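# Put phone on comic book, laptop on stand

## Task

Place the phone so it lies flat with all of it resting on the comic book, and set the closed laptop onto the laptop stand with its top face upward and one of its long edges up against the stand's lips; at the end, neither gripper may be in contact with the phone or the laptop.

## Robot and tools

Robot: two arms, left_arm and right_arm, each ending in a two-finger gripper. Arm names do not match image sides. Loose objects may occasionally get nudged by an outside force. Anything that drops off the table, or is set down off it and left, means failure. Avoid drops, releasing things that are still moving, slams, hard impacts and strong shoves, and never let the arms hit or squeeze each other (one gripper closing on the other's fingers counts).

Frame: the scene frame has its origin at table-top height, halfway between the two nominal arm bases; +z points up, +x points out over the table, and left_arm sits on the +y side. Real bases are offset from nominal; a BASES line, if present, gives their calibrated spots. Reported end_effector_position (metres) and end_effector_quat_wxyz are in this frame and can be a few cm off, more at long reach. The gripper's fingers point along its own +z and open/close along its y; the reported position is the point between the pads, about 1 cm short of the fingertips.

Row format (shared by execute_actions and move): one flat list of 14 numbers, each in [-1, 1], always covering both arms: dx, dy, dz, rx, ry, rz, opening for left_arm, then the same seven for right_arm. dx..rz are an offset, not a pose: measured along scene-frame axes from that arm's Hand target at the start of the action or move, with rotation about the Hand target's position. Scale: 1.0 = 0.6 m or 180 degrees; rx, ry, rz form one rotation vector. A translation longer than 1.0 may be shortened along its direction. Opening is absolute: +1 fully open (0.094 m), -1 closed. Sending six zeros re-commands the current Hand target; to leave a gripper unchanged, resend its present opening (0 is itself a command, meaning half open).

execute_actions(actions, cameras): actions is a list of actions; each action is a list of up to 15 rows, one per 1/30 s step, and the last row is held to fill 15 steps. Every row in an action counts from the same start pose, not from the previous row; a new action starts from the Hand target at that time, so a repeated offset moves further. Empty list: just returns state and images.

move(target, speed, blend, opening_speed, blocking, cameras): target is one 14-number row or a list of up to 15 rows; all rows are offsets from the same starting Hand targets, not chained. The grippers follow straight paths, turning the short way; paths end together, take at least 0.5 s, and are cut off at 10 s. speed: m/s, 0.002 to 4.3, default 0.25 (turns up to twice that in rad/s), one value or one per target. blend: metres of corner rounding per waypoint, default 0. opening_speed: rate on the -1..+1 scale per second, minimum 0.2; use a slow rate on fragile parts. blocking=false returns after about 0.5 s while the move continues. Paths ignore obstacles and the other arm; faster moves stray more and hit harder, and targets set deeper past a contact press harder. Avoid paths near an arm's own base (they can flip its shoulder posture); route around it. Result adds a 'move:' line with the ending (done, off_target, moving, held, fault) and limits (paced = pose clipped, held = steps withheld). done means resting within 10 mm and 2 degrees; neither done nor off_target tells you about contact.

wait(seconds 0 to 10, cameras): lets time pass with the last commands held; a running move continues. stop(cameras): brakes a running move, needing some room. zoom_image(camera, region): camera is cam_head_left or cam_head_right; region [x0, y0, x1, y1] in pixels of its latest image (896x504, origin top-left), at most 504x504. finished_scene(scene): ends the current scene, given its number; irreversible, so call it only once both goals hold and grippers are clear.

Control behaviour: each step the commanded orientation is clipped to within 40 degrees of the measured one; the Hand target in results is the clipped command. Friction and weight can leave a gripper a centimetre or more off its target in free air; a fresh command (even zeros) asks again, or send the remaining gap as an offset. Tiny moves may not start. An arm stopped by an object keeps pushing until commanded back past its gripper. 'Tool commands' lists current commands.

Gripping: grip_measured uses the opening scale; empty it reads up to about 2.7 mm wide. Squeezing a hard part it reads up to ~3 mm narrower (sometimes ~1.4 mm wider); full force starts about 0.05 below the first-touch reading (0.11+ for small/round parts). Pads push roughly 50-64 N. Release by commanding well above grip_measured. grip_effort_nm is motor effort (negative = closing), not pad force. Joint torques include gravity, offsets and noise; numbers 3 and 4 wrap at ±28 N m. 'within noise' on Joint velocities means the arm is still.

Heat: holding loads, stretched postures or pushing unreachably heats motors; MOTOR HOT appears at 85 °C, and at 100 °C that arm drops and faults for 30-60 s or more. Joint ranges (rad): waist -2.880..2.880, shoulder 0.000..3.142, elbow 0.000..3.019 (straight 2.964), wrist pitch -1.693..1.571, wrist yaw -1.571..1.571, wrist roll -2.094..2.094. Cameras: cam_head_left, cam_head_right.

Each tool is called after "Call:" by a JSON object that holds its "fn" and its "kwargs".

## Session

Call:
{"fn": "execute_actions", "kwargs": {"actions": []}}

Scene clock: 0.00 s.
left_arm: end_effector_position=(+0.4917, +0.7724, +0.2723) grip_measured=+1.000 grip_effort_nm=n/a end_effector_quat_wxyz=(+0.538, +0.343, +0.763, +0.102) | right_arm: end_effector_position=(+0.0817, -0.5453, +0.1551) grip_measured=+1.000 grip_effort_nm=n/a end_effector_quat_wxyz=(-0.018, +0.931, +0.365, +0.017)
Joint positions: left_arm=[1.045 1.959 1.826 -0.901 1.086 1.589 0.094] | right_arm=[-1.159 1.068 0.818 -1.355 -0.035 1.239 0.094]
Joint velocities: within noise
Joint torques (N m): no reading
Motor temperatures (°C): left_arm=[23 25 27 24 28 25 28] | right_arm=[27 30 27 25 24 24 25]
Heat: left arm: hottest wrist yaw 28 °C; right arm: hottest shoulder 30 °C.
Hand target: left_arm +0.4939, +0.7763, +0.2941; +0.539, +0.352, +0.755, +0.121 | right_arm +0.0850, -0.5527, +0.1634; -0.006, +0.931, +0.366, +0.017
Tool commands: left_gripper/opening=+1.0 right_gripper/opening=+1.0

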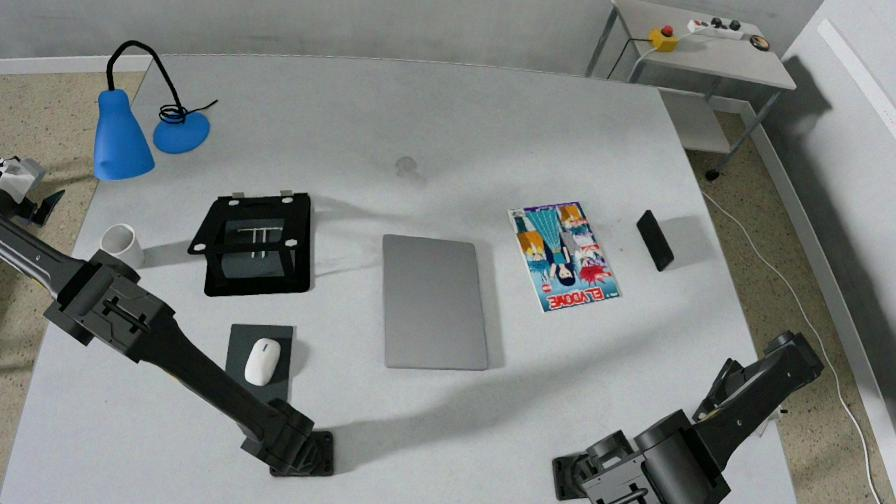

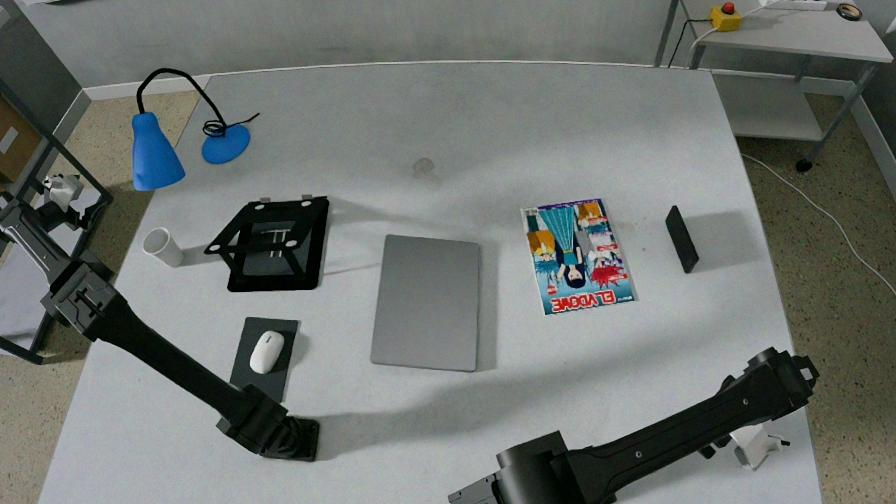

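Call:
{"fn": "zoom_image", "kwargs": {"camera": "cam_head_left", "region": [480, 150, 720, 330]}}

Call:
{"fn": "zoom_image", "kwargs": {"camera": "cam_head_left", "region": [170, 180, 350, 310]}}

Call:
{"fn": "zoom_image", "kwargs": {"camera": "cam_head_right", "region": [190, 180, 370, 310]}}

Call:
{"fn": "zoom_image", "kwargs": {"camera": "cam_head_right", "region": [340, 200, 520, 390]}}

Call:
{"fn": "zoom_image", "kwargs": {"camera": "cam_head_right", "region": [500, 170, 720, 330]}}

Call:
{"fn": "zoom_image", "kwargs": {"camera": "cam_head_left", "region": [360, 210, 520, 390]}}

Scaled by 2.100.

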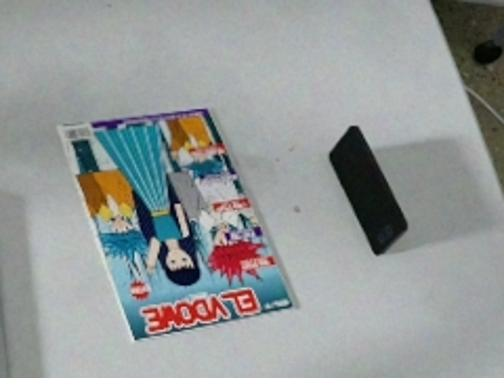

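Scaled by 2.800.

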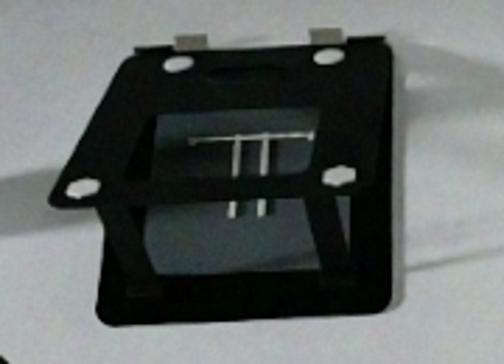

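Scaled by 2.800.

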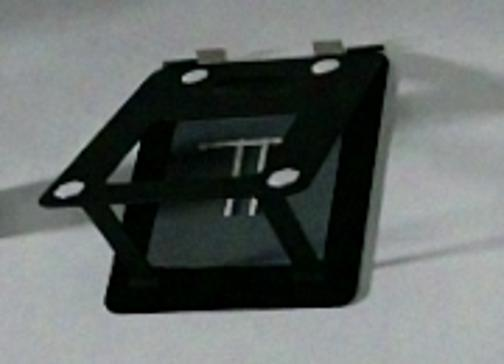

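Scaled by 2.653.

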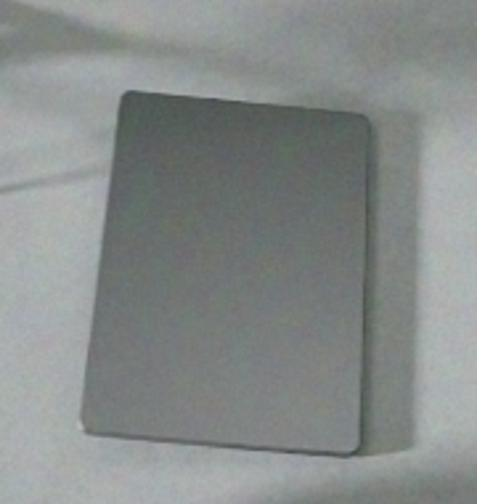

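Scaled by 2.291.

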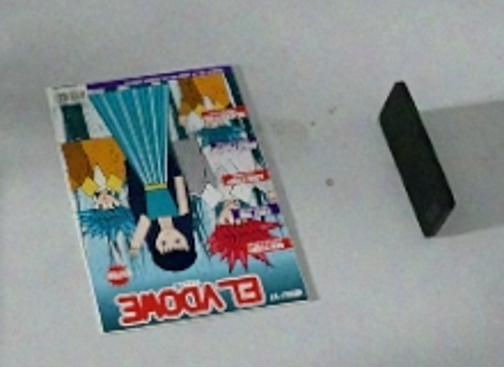

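Scaled by 2.800.

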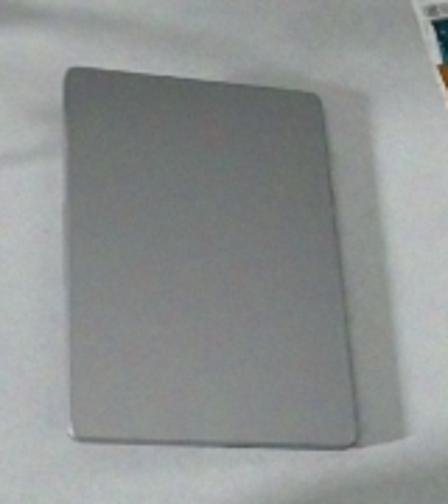

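Call:
{"fn": "zoom_image", "kwargs": {"camera": "cam_head_left", "region": [440, 320, 520, 380]}}

Call:
{"fn": "zoom_image", "kwargs": {"camera": "cam_head_right", "region": [440, 230, 520, 290]}}

Call:
{"fn": "zoom_image", "kwargs": {"camera": "cam_head_right", "region": [440, 330, 520, 390]}}

Call:
{"fn": "move", "kwargs": {"target": [0,0,0,0,0,0,1,0.775,0,0.23,0,0,-0.238,1], "speed": 0.5}}

Scaled by 6.300.

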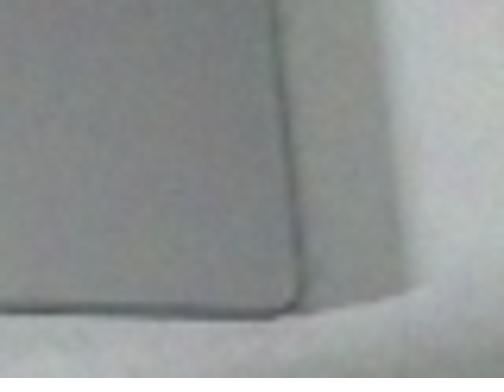

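Scaled by 6.300.

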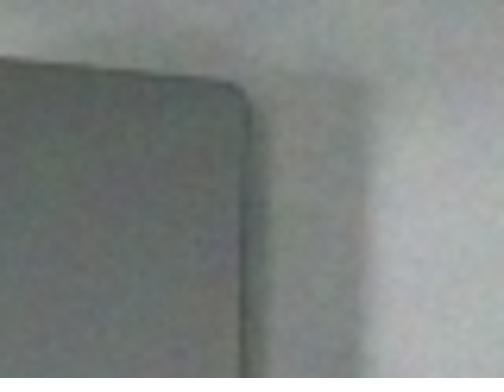

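Scaled by 6.300.

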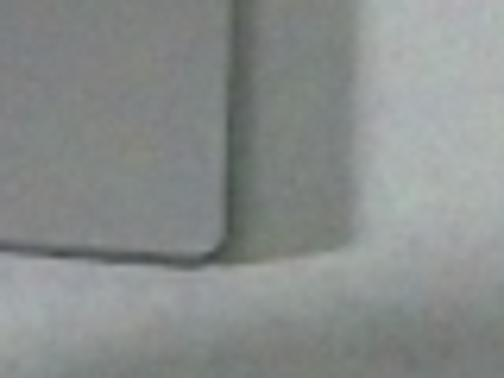

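Scene clock: 27.20 s.
left_arm: end_effector_position=(+0.4917, +0.7724, +0.2723) grip_measured=+1.000 grip_effort_nm=0.022 end_effector_quat_wxyz=(+0.538, +0.343, +0.763, +0.102) | right_arm: end_effector_position=(+0.5371, -0.5494, +0.2935) grip_measured=+1.000 grip_effort_nm=-0.007 end_effector_quat_wxyz=(-0.034, +0.947, +0.305, +0.095)
Joint positions: left_arm=[1.045 1.959 1.826 -0.901 1.086 1.589 0.094] | right_arm=[-0.456 1.925 2.118 -1.672 -0.181 2.075 0.094]
Joint velocities: within noise
Joint torques (N m): left_arm=[-1.2 -23.3 13.74 1.14 0.57 -0.05] | right_arm=[0.56 -19.66 12.7 -0.17 -0.07 0.23]
Motor temperatures (°C): left_arm=[23 27 30 24 28 24 27] | right_arm=[27 30 32 25 24 24 25]
Heat: left arm: hottest elbow 30 °C; right arm: hottest elbow 32 °C.
Hand target: left_arm +0.4939, +0.7763, +0.2941; +0.539, +0.352, +0.755, +0.121 | right_arm +0.5498, -0.5529, +0.3014; +0.000, +1.000, +0.000, +0.018
Off the commanded pose: left_arm 0.022 m, 3 deg | right_arm 0.015 m, 37 deg.
joint sent to its limit (right arm) — joint 4 (wrist pitch), lower limit; joint 6 (wrist roll), upper limit. The joint targets are off in orientation, not in position.
move: off_target (left_arm, right_arm)

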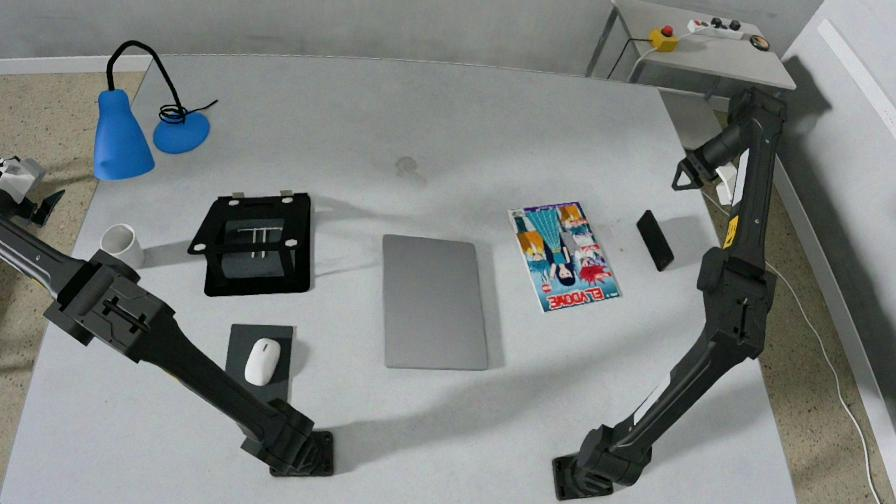

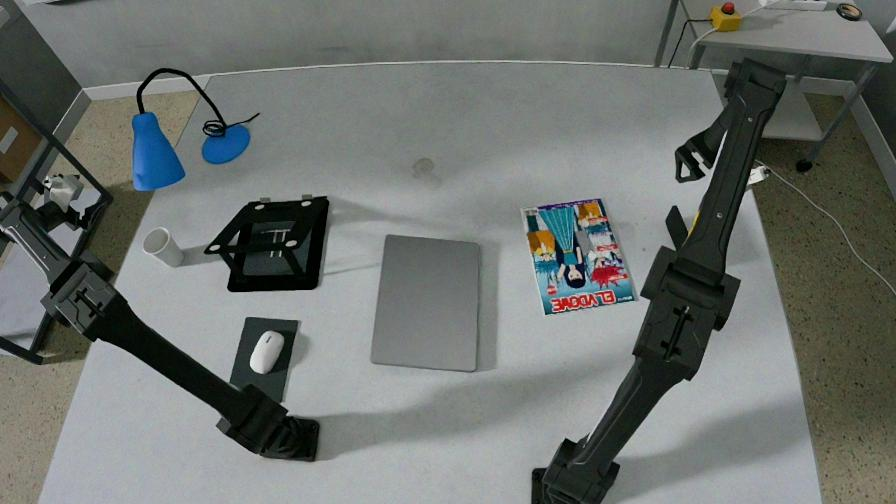

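Call:
{"fn": "move", "kwargs": {"target": [0,0,0,0,0,0,1,-0.2,0.12,-0.22,0,0,0.99,1], "speed": 0.8}}

Scene clock: 36.03 s.
left_arm: end_effector_position=(+0.4917, +0.7724, +0.2723) grip_measured=+1.000 grip_effort_nm=0.027 end_effector_quat_wxyz=(+0.538, +0.343, +0.763, +0.102) | right_arm: end_effector_position=(+0.4315, -0.4845, +0.1659) grip_measured=+1.000 grip_effort_nm=-0.032 end_effector_quat_wxyz=(-0.025, +0.022, +0.999, +0.002)
Joint positions: left_arm=[1.045 1.959 1.826 -0.901 1.086 1.589 0.094] | right_arm=[-0.363 1.686 1.455 -1.389 0.013 -0.314 0.094]
Joint velocities: within noise
Joint torques (N m): left_arm=[-1.55 -23.82 13.97 0.91 0.52 -0.01] | right_arm=[0.85 -19.72 7.02 0.39 -0.04 0.08]
Motor temperatures (°C): left_arm=[23 28 31 24 28 24 27] | right_arm=[27 31 34 25 24 24 25]
Heat: left arm: hottest elbow 31 °C; right arm: hottest elbow 34 °C.
Hand target: left_arm +0.4940, +0.7763, +0.2938; +0.539, +0.352, +0.755, +0.121 | right_arm +0.4300, -0.4809, +0.1696; -0.018, +0.015, +1.000, +0.000
Off the commanded pose: left_arm 0.022 m, 3 deg | right_arm 0.005 m, 1 deg.
move: off_target (left_arm)

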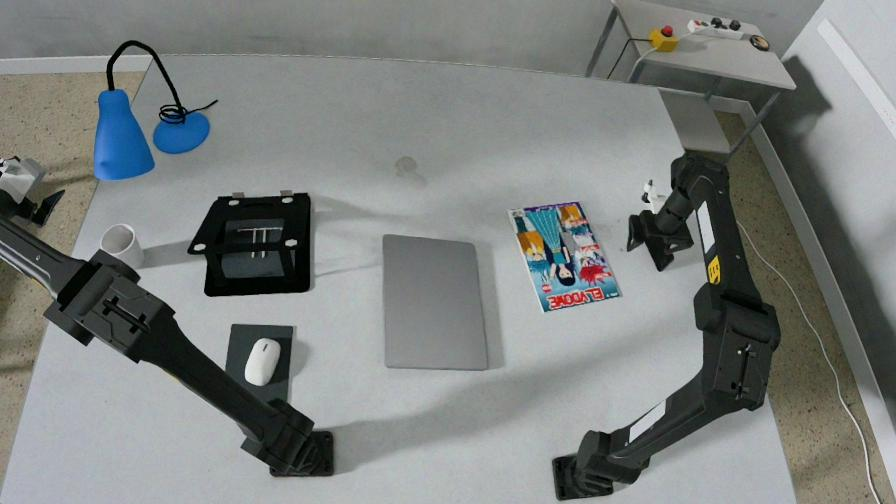

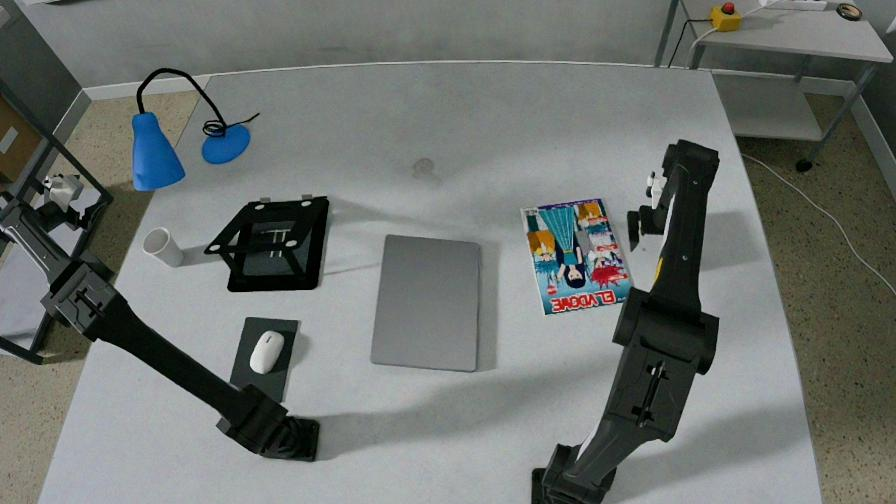

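Call:
{"fn": "zoom_image", "kwargs": {"camera": "cam_head_left", "region": [590, 150, 740, 300]}}

Call:
{"fn": "zoom_image", "kwargs": {"camera": "cam_head_right", "region": [590, 150, 740, 300]}}

Scaled by 3.360.

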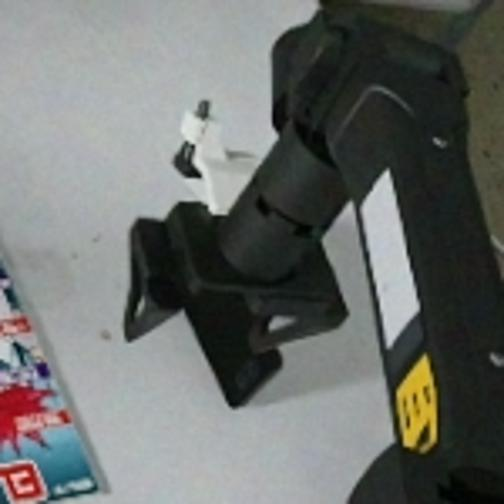

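Scaled by 3.360.

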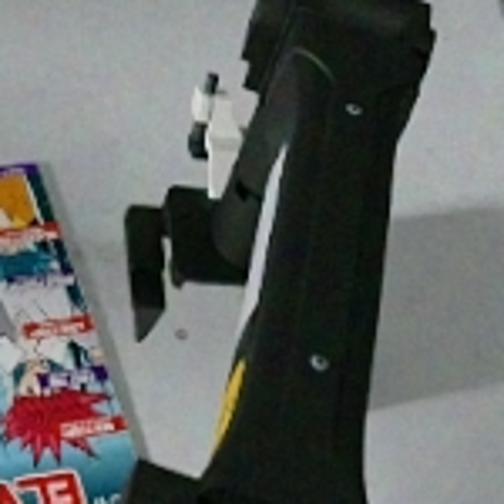

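Call:
{"fn": "move", "kwargs": {"target": [0,0,0,0,0,0,1,0.175,-0.1,0,0,0,0.06,1], "speed": 0.4}}

Call:
{"fn": "zoom_image", "kwargs": {"camera": "cam_head_left", "region": [590, 150, 740, 300]}}

Call:
{"fn": "zoom_image", "kwargs": {"camera": "cam_head_right", "region": [610, 150, 760, 300]}}

Scene clock: 48.47 s.
left_arm: end_effector_position=(+0.4917, +0.7724, +0.2723) grip_measured=+1.000 grip_effort_nm=0.022 end_effector_quat_wxyz=(+0.538, +0.343, +0.763, +0.102) | right_arm: end_effector_position=(+0.5214, -0.5295, +0.1628) grip_measured=+1.000 grip_effort_nm=-0.037 end_effector_quat_wxyz=(-0.028, -0.080, +0.996, +0.003)
Joint positions: left_arm=[1.045 1.959 1.826 -0.901 1.086 1.589 0.094] | right_arm=[-0.38 1.955 1.829 -1.498 0.018 -0.533 0.094]
Joint velocities: within noise
Joint torques (N m): left_arm=[-1.61 -23.41 13.74 0.95 0.53 -0.03] | right_arm=[-0.26 -20.78 12.56 -0.2 0.02 0.1]
Motor temperatures (°C): left_arm=[23 29 31 24 28 24 27] | right_arm=[27 32 34 25 24 24 25]
Heat: left arm: hottest elbow 31 °C; right arm: hottest elbow 34 °C.
Hand target: left_arm +0.4939, +0.7763, +0.2941; +0.539, +0.352, +0.755, +0.121 | right_arm +0.5349, -0.5409, +0.1695; -0.018, -0.079, +0.997, -0.001
Off the commanded pose: left_arm 0.022 m, 3 deg | right_arm 0.019 m, 1 deg.
move: off_target (left_arm, right_arm)

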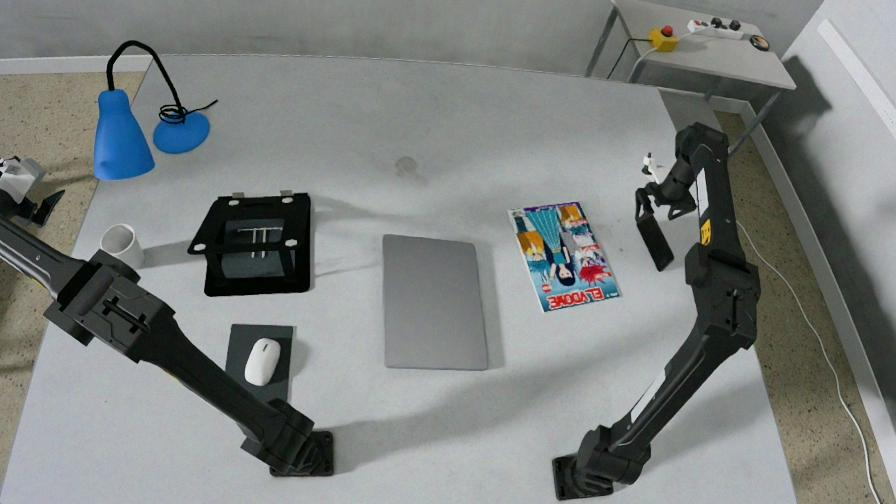

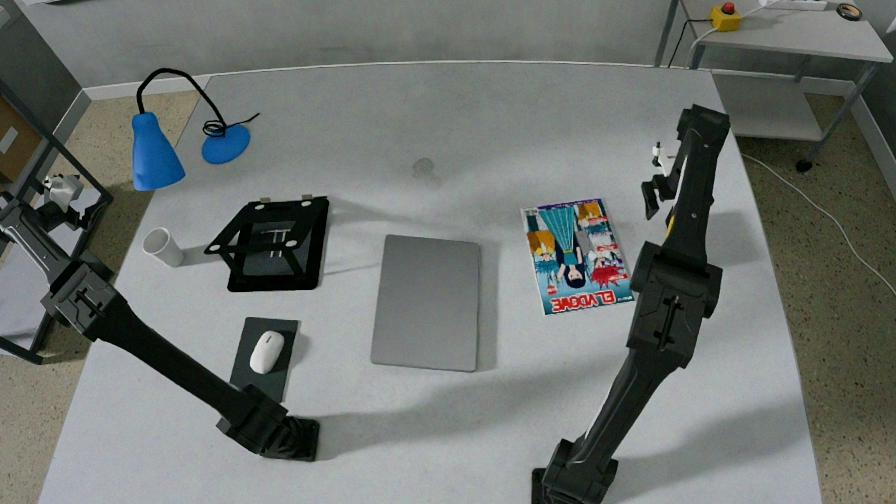

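Scaled by 3.360.

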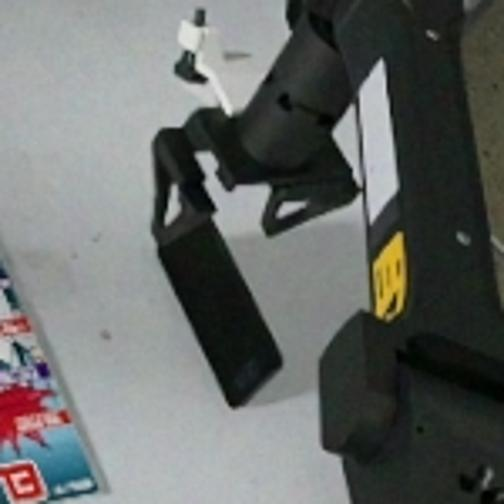

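Scaled by 3.360.

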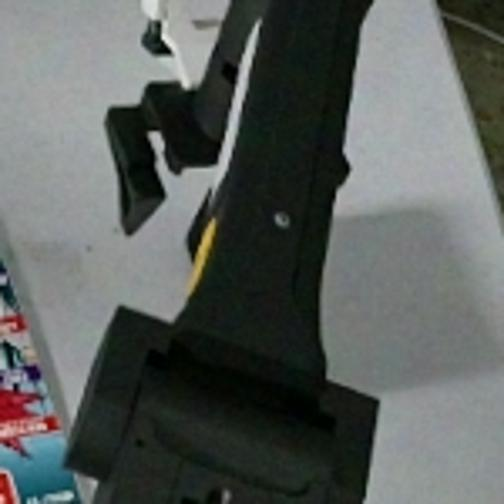

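Call:
{"fn": "move", "kwargs": {"target": [0,0,0,0,0,0,1,0,-0.09,-0.075,0,0,0,1], "speed": 0.3}}

Call:
{"fn": "zoom_image", "kwargs": {"camera": "cam_head_left", "region": [590, 150, 740, 300]}}

Call:
{"fn": "zoom_image", "kwargs": {"camera": "cam_head_right", "region": [610, 150, 760, 300]}}

Scene clock: 54.30 s.
left_arm: end_effector_position=(+0.4917, +0.7724, +0.2723) grip_measured=+1.000 grip_effort_nm=0.022 end_effector_quat_wxyz=(+0.538, +0.343, +0.763, +0.102) | right_arm: end_effector_position=(+0.5151, -0.5867, +0.1148) grip_measured=+1.000 grip_effort_nm=-0.037 end_effector_quat_wxyz=(-0.038, -0.074, +0.997, +0.010)
Joint positions: left_arm=[1.045 1.959 1.826 -0.901 1.086 1.589 0.094] | right_arm=[-0.47 2.044 1.842 -1.445 0.021 -0.612 0.094]
Joint velocities: within noise
Joint torques (N m): left_arm=[-1.38 -23.82 13.65 0.84 0.46 -0.04] | right_arm=[0.62 -22.89 12.3 0.25 0.01 0.1]
Motor temperatures (°C): left_arm=[23 29 32 24 28 24 27] | right_arm=[27 33 34 25 24 24 25]
Heat: left arm: hottest elbow 32 °C; right arm: hottest elbow 34 °C.
Hand target: left_arm +0.4939, +0.7763, +0.2941; +0.539, +0.352, +0.755, +0.121 | right_arm +0.5350, -0.5948, +0.1243; -0.018, -0.079, +0.997, -0.001
Off the commanded pose: left_arm 0.022 m, 3 deg | right_arm 0.024 m, 3 deg.
move: off_target (left_arm, right_arm)

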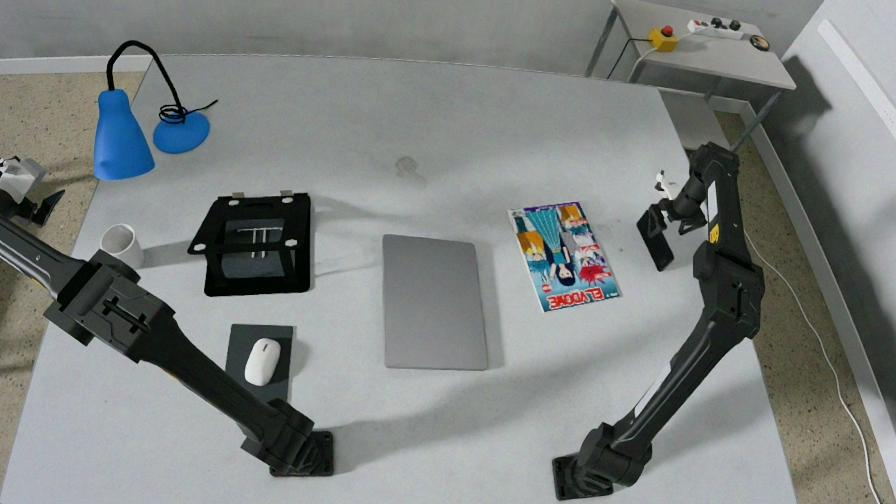

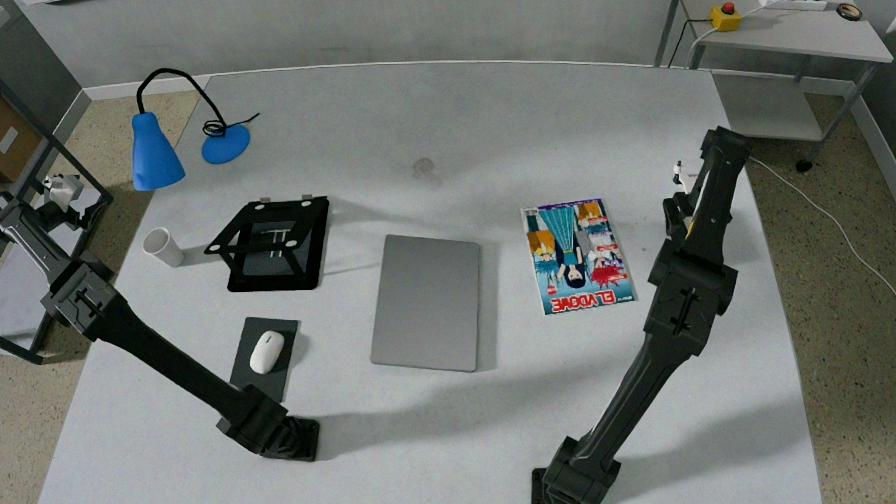

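Scaled by 3.360.

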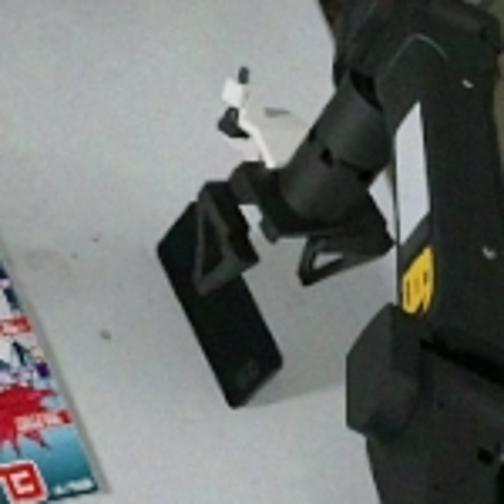

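Scaled by 3.360.

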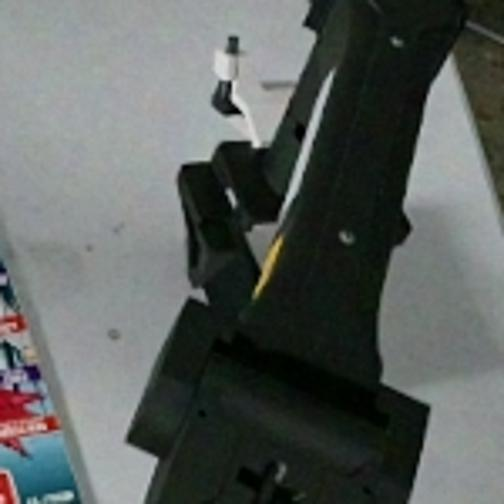

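Call:
{"fn": "move", "kwargs": {"target": [[0,0,0,0,0,0,1,0.03,-0.02,-0.02,0,0,0,1],[0,0,0,0,0,0,1,0.03,-0.02,-0.1,0,0,0,1]], "speed": 0.15}}

Call:
{"fn": "zoom_image", "kwargs": {"camera": "cam_head_left", "region": [590, 150, 740, 300]}}

Call:
{"fn": "zoom_image", "kwargs": {"camera": "cam_head_right", "region": [610, 150, 760, 300]}}

Scene clock: 60.50 s.
left_arm: end_effector_position=(+0.4917, +0.7724, +0.2723) grip_measured=+1.000 grip_effort_nm=0.022 end_effector_quat_wxyz=(+0.538, +0.343, +0.763, +0.102) | right_arm: end_effector_position=(+0.5501, -0.6043, +0.0797) grip_measured=+1.000 grip_effort_nm=-0.037 end_effector_quat_wxyz=(-0.013, -0.076, +0.997, -0.004)
Joint positions: left_arm=[1.045 1.959 1.826 -0.901 1.086 1.589 0.094] | right_arm=[-0.47 2.138 1.906 -1.357 0.021 -0.617 0.094]
Joint velocities: within noise
Joint torques (N m): left_arm=[-1.38 -23.77 14 1.17 0.53 -0.03] | right_arm=[0.32 -23.71 8.46 0.44 0 0.08]
Motor temperatures (°C): left_arm=[23 29 32 24 28 24 27] | right_arm=[27 34 35 25 24 24 25]
Heat: left arm: hottest elbow 32 °C; right arm: hottest elbow 35 °C.
Hand target: left_arm +0.4939, +0.7763, +0.2941; +0.539, +0.352, +0.755, +0.121 | right_arm +0.5530, -0.6068, +0.0645; -0.018, -0.079, +0.997, -0.001
Off the commanded pose: left_arm 0.022 m, 3 deg | right_arm 0.016 m, 1 deg.
move: off_target (left_arm, right_arm)

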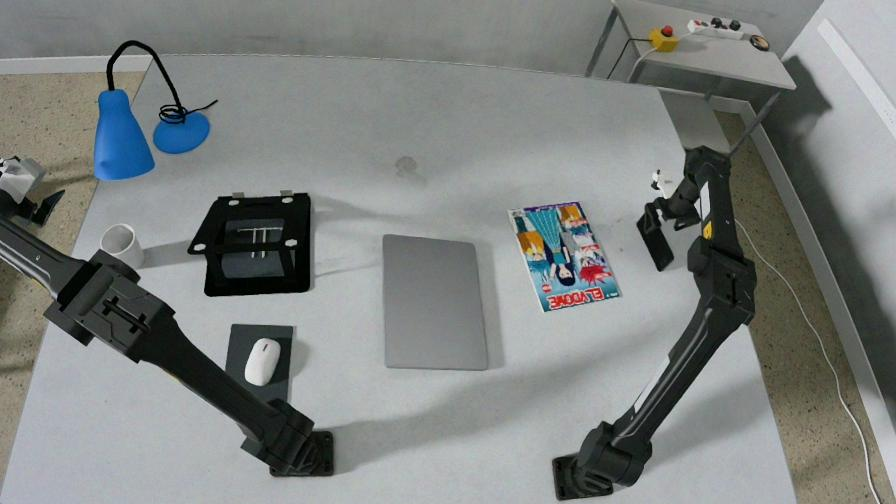

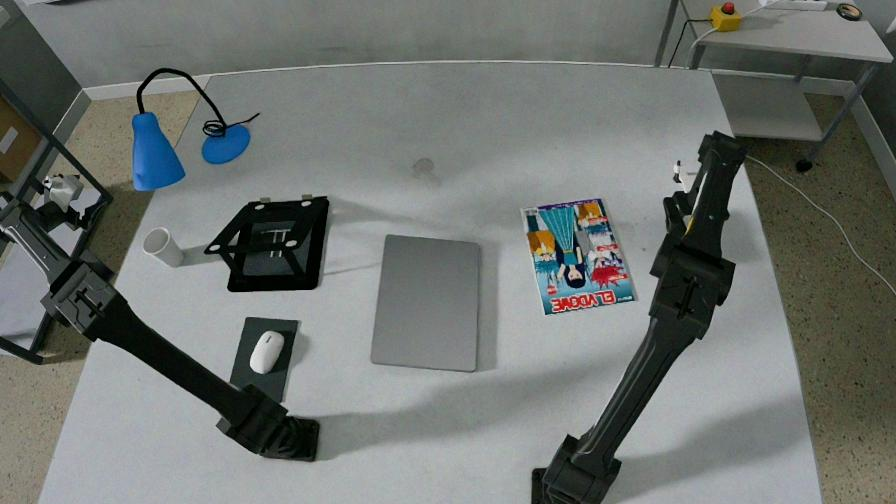

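Scaled by 3.360.

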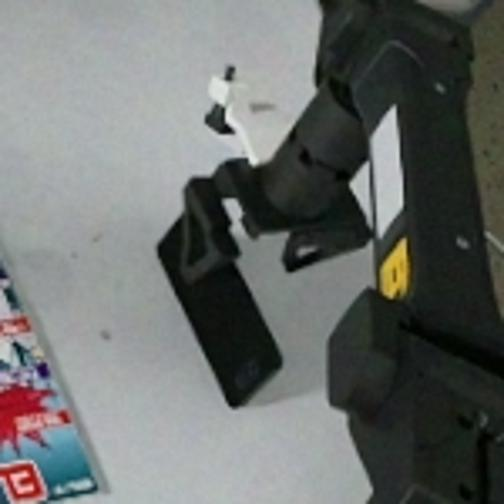

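Scaled by 3.360.

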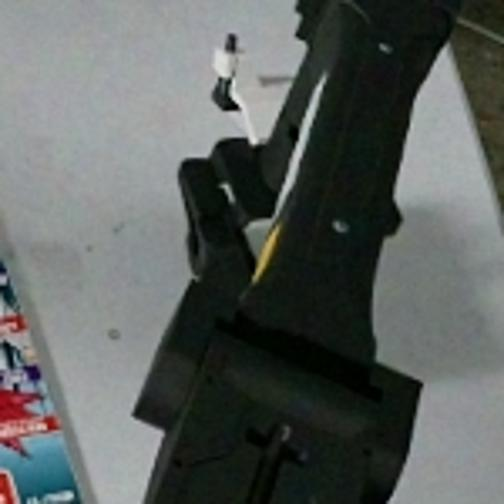

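Call:
{"fn": "move", "kwargs": {"target": [0,0,0,0,0,0,1,-0.01,0,-0.04,0,0,0,1], "speed": 0.1, "cameras": []}}

Call:
{"fn": "move", "kwargs": {"target": [0,0,0,0,0,0,1,0,0,0,0,0,0,-1], "opening_speed": 0.6}}

Call:
{"fn": "zoom_image", "kwargs": {"camera": "cam_head_left", "region": [590, 150, 740, 300]}}

Scene clock: 64.50 s.
left_arm: end_effector_position=(+0.4917, +0.7724, +0.2723) grip_measured=+1.000 grip_effort_nm=0.027 end_effector_quat_wxyz=(+0.538, +0.343, +0.763, +0.102) | right_arm: end_effector_position=(+0.5515, -0.6050, +0.0644) grip_measured=+1.000 grip_effort_nm=-0.037 end_effector_quat_wxyz=(-0.004, -0.078, +0.997, -0.009)
Joint positions: left_arm=[1.045 1.959 1.826 -0.901 1.086 1.589 0.094] | right_arm=[-0.47 2.139 1.867 -1.296 0.021 -0.621 0.094]
Joint velocities: within noise
Joint torques (N m): left_arm=[-0.73 -23.47 13.63 1.09 0.49 -0.04] | right_arm=[0.03 -22.71 7.3 0.49 0 0.08]
Motor temperatures (°C): left_arm=[23 29 32 24 28 24 27] | right_arm=[27 35 35 25 24 24 25]
Heat: left arm: hottest elbow 32 °C; right arm: hottest shoulder 35 °C.
Hand target: left_arm +0.4939, +0.7763, +0.2941; +0.539, +0.352, +0.755, +0.121 | right_arm +0.5469, -0.6068, +0.0404; -0.018, -0.079, +0.997, -0.001
Off the commanded pose: left_arm 0.022 m, 3 deg | right_arm 0.024 m, 2 deg.
move: off_target (left_arm, right_arm)
No camera images: "cameras" was empty.

Scene clock: 68.03 s.
left_arm: end_effector_position=(+0.4917, +0.7724, +0.2723) grip_measured=+1.000 grip_effort_nm=0.022 end_effector_quat_wxyz=(+0.538, +0.343, +0.763, +0.102) | right_arm: end_effector_position=(+0.5519, -0.6048, +0.0642) grip_measured=-0.842 grip_effort_nm=-1.028 end_effector_quat_wxyz=(-0.004, -0.078, +0.997, -0.009)
Joint positions: left_arm=[1.045 1.959 1.826 -0.901 1.086 1.589 0.094] | right_arm=[-0.47 2.14 1.867 -1.295 0.019 -0.622 0.007]
Joint velocities: within noise
Joint torques (N m): left_arm=[-1.73 -23.41 13.71 1.14 0.5 -0.03] | right_arm=[-0.03 -23 7.13 0.46 0.06 0.1]
Motor temperatures (°C): left_arm=[23 30 32 24 28 24 27] | right_arm=[27 35 35 25 24 24 25]
Heat: left arm: hottest elbow 32 °C; right arm: hottest shoulder 35 °C.
Hand target: left_arm +0.4939, +0.7763, +0.2941; +0.539, +0.352, +0.755, +0.121 | right_arm +0.5470, -0.6067, +0.0403; -0.018, -0.079, +0.997, -0.001
Off the commanded pose: left_arm 0.022 m, 3 deg | right_arm 0.024 m, 2 deg.
move: off_target (left_arm, right_arm)

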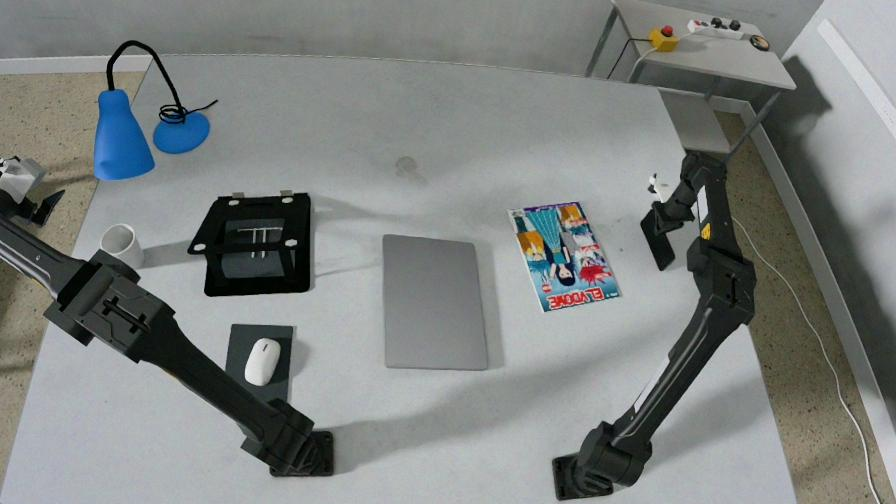

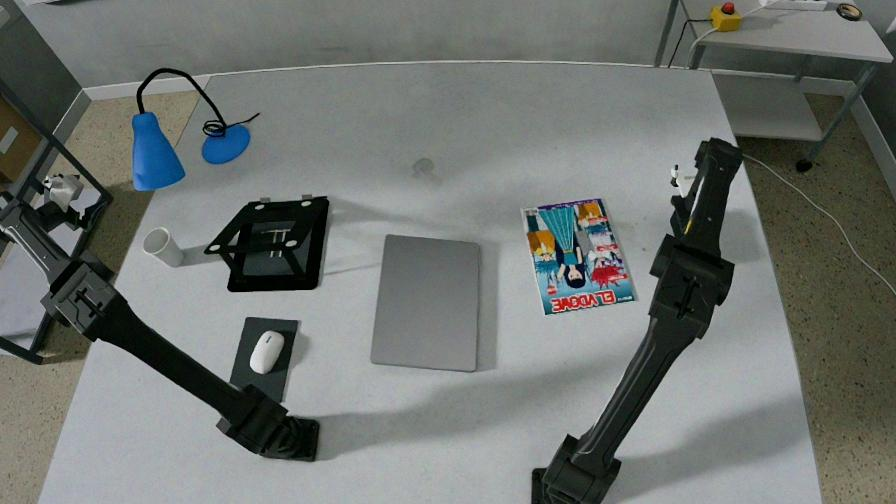

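Scaled by 3.360.

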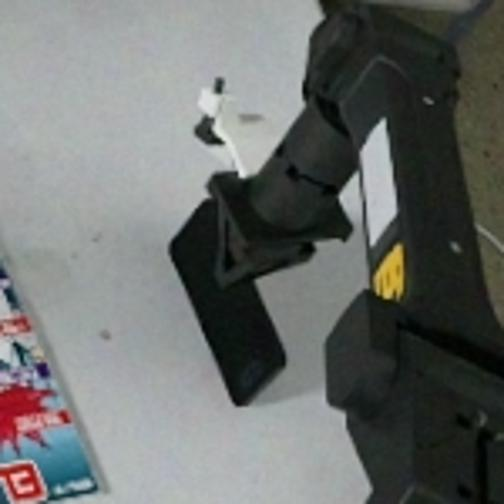

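Call:
{"fn": "move", "kwargs": {"target": [[0,0,0,0,0,0,1,-0.05,0,0.3,0,0,0,-1],[0,0,0,0,0,0,1,-0.2,0.333,0.35,-0.21,-0.3,0.45,-1],[0,0,0,0,0,0,1,-0.133,0.437,0.2,-0.21,-0.3,0.45,-1]], "speed": 0.4, "blend": 0.03}}

Call:
{"fn": "zoom_image", "kwargs": {"camera": "cam_head_left", "region": [480, 150, 660, 330]}}

Call:
{"fn": "zoom_image", "kwargs": {"camera": "cam_head_right", "region": [480, 150, 660, 330]}}

Scene clock: 85.93 s.
left_arm: end_effector_position=(+0.4917, +0.7724, +0.2723) grip_measured=+1.000 grip_effort_nm=0.022 end_effector_quat_wxyz=(+0.538, +0.343, +0.763, +0.102) | right_arm: end_effector_position=(+0.4608, -0.3480, +0.1511) grip_measured=-0.842 grip_effort_nm=-1.038 end_effector_quat_wxyz=(-0.364, +0.658, -0.578, +0.318)
Joint positions: left_arm=[1.045 1.959 1.826 -0.901 1.086 1.589 0.094] | right_arm=[-0.17 1.293 0.647 0.063 -0.25 -1.729 0.007]
Joint velocities: within noise
Joint torques (N m): left_arm=[-1.2 -24 13.75 0.94 0.54 -0.04] | right_arm=[1.2 -10.99 8.25 2.33 -0.05 0.25]
Motor temperatures (°C): left_arm=[23 30 33 24 28 24 27] | right_arm=[27 35 35 25 24 23 26]
Heat: left arm: hottest elbow 33 °C; right arm: hottest shoulder 35 °C.
Hand target: left_arm +0.4939, +0.7763, +0.2941; +0.539, +0.352, +0.755, +0.121 | right_arm +0.4672, -0.3446, +0.1603; -0.374, +0.654, -0.569, +0.329
Off the commanded pose: left_arm 0.022 m, 3 deg | right_arm 0.012 m, 2 deg.
move: off_target (left_arm, right_arm)

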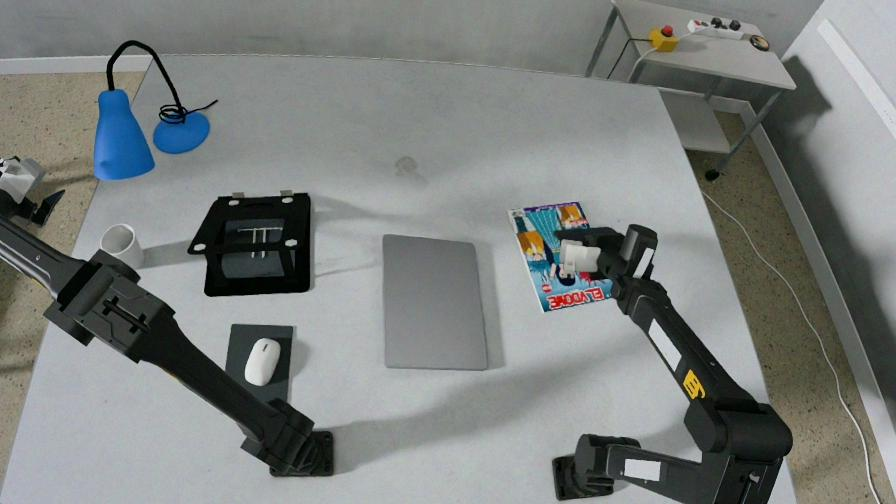

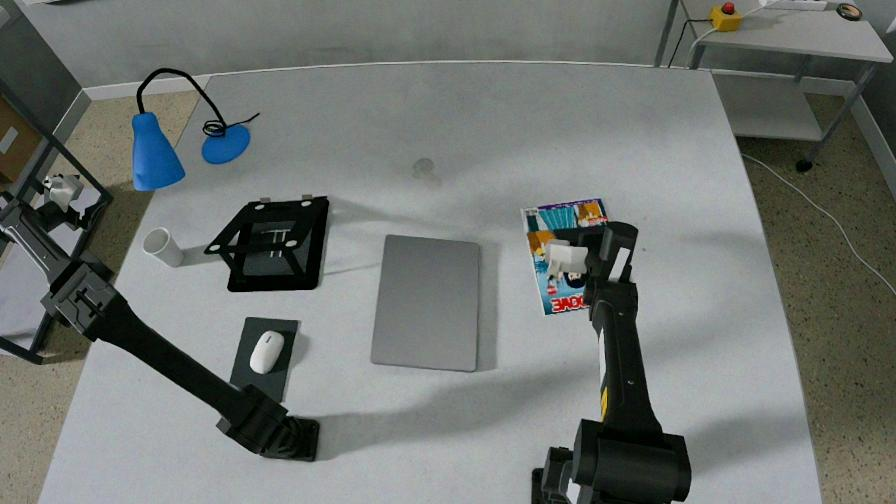

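Scaled by 2.800.

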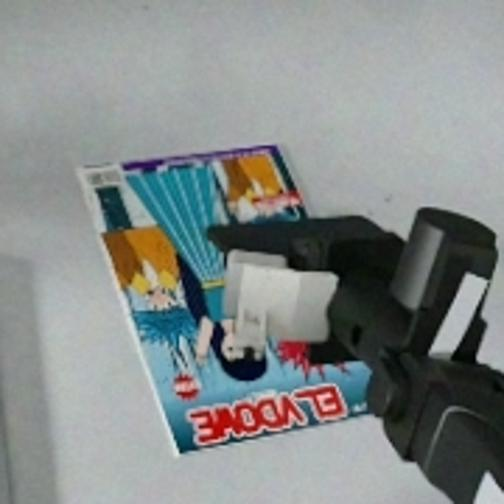

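Scaled by 2.800.

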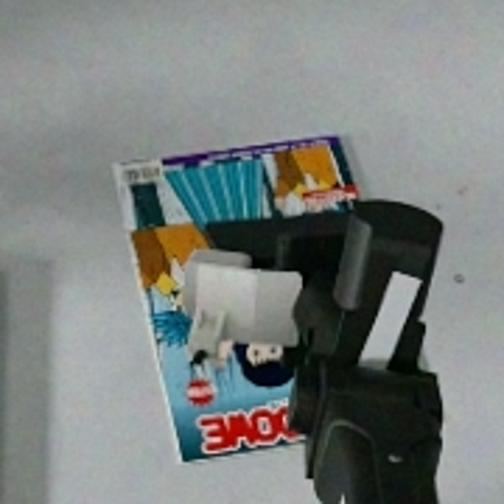

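Call:
{"fn": "move", "kwargs": {"target": [0,0,0,0,0,0,1,0,-0.025,-0.13,0,0,0,-1], "speed": 0.25}}

Call:
{"fn": "zoom_image", "kwargs": {"camera": "cam_head_left", "region": [480, 150, 660, 330]}}

Call:
{"fn": "zoom_image", "kwargs": {"camera": "cam_head_right", "region": [480, 150, 660, 330]}}

Scene clock: 90.57 s.
left_arm: end_effector_position=(+0.4917, +0.7724, +0.2723) grip_measured=+1.000 grip_effort_nm=0.022 end_effector_quat_wxyz=(+0.538, +0.343, +0.763, +0.102) | right_arm: end_effector_position=(+0.4619, -0.3532, +0.0747) grip_measured=-0.842 grip_effort_nm=-1.038 end_effector_quat_wxyz=(-0.369, +0.658, -0.576, +0.313)
Joint positions: left_arm=[1.045 1.959 1.826 -0.901 1.086 1.589 0.094] | right_arm=[-0.19 1.499 0.57 0.344 -0.281 -1.737 0.007]
Joint velocities: within noise
Joint torques (N m): left_arm=[-2.08 -23.24 13.63 1.21 0.51 -0.07] | right_arm=[-0.38 -12.28 6.53 2.26 -0.21 0.12]
Motor temperatures (°C): left_arm=[23 30 33 24 28 24 27] | right_arm=[27 35 35 25 24 23 26]
Heat: left arm: hottest elbow 33 °C; right arm: hottest shoulder 35 °C.
Hand target: left_arm +0.4939, +0.7763, +0.2941; +0.539, +0.352, +0.755, +0.121 | right_arm +0.4673, -0.3595, +0.0824; -0.374, +0.654, -0.569, +0.329
Off the commanded pose: left_arm 0.022 m, 3 deg | right_arm 0.011 m, 2 deg.
move: off_target (left_arm, right_arm)

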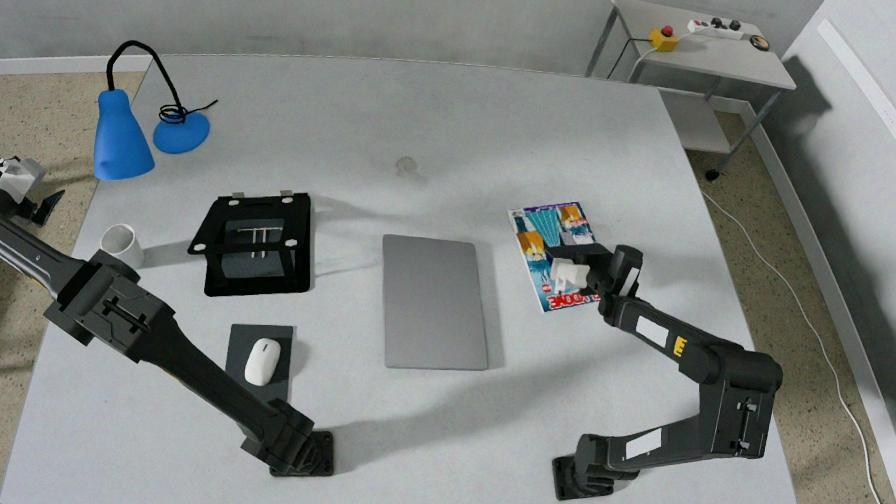

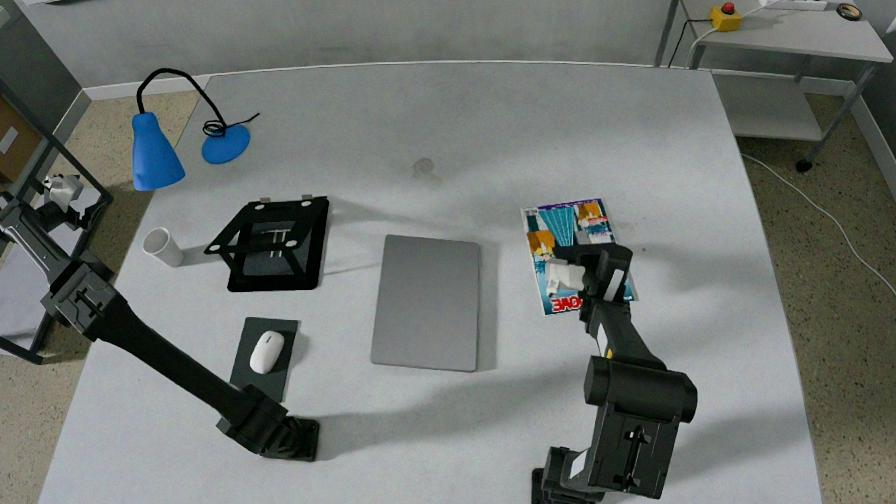

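Scaled by 2.800.

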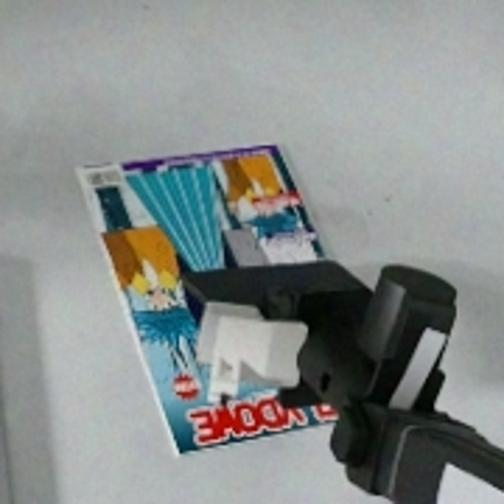

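Scaled by 2.800.

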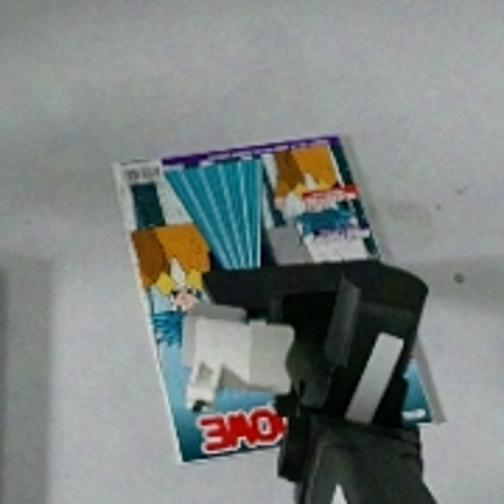

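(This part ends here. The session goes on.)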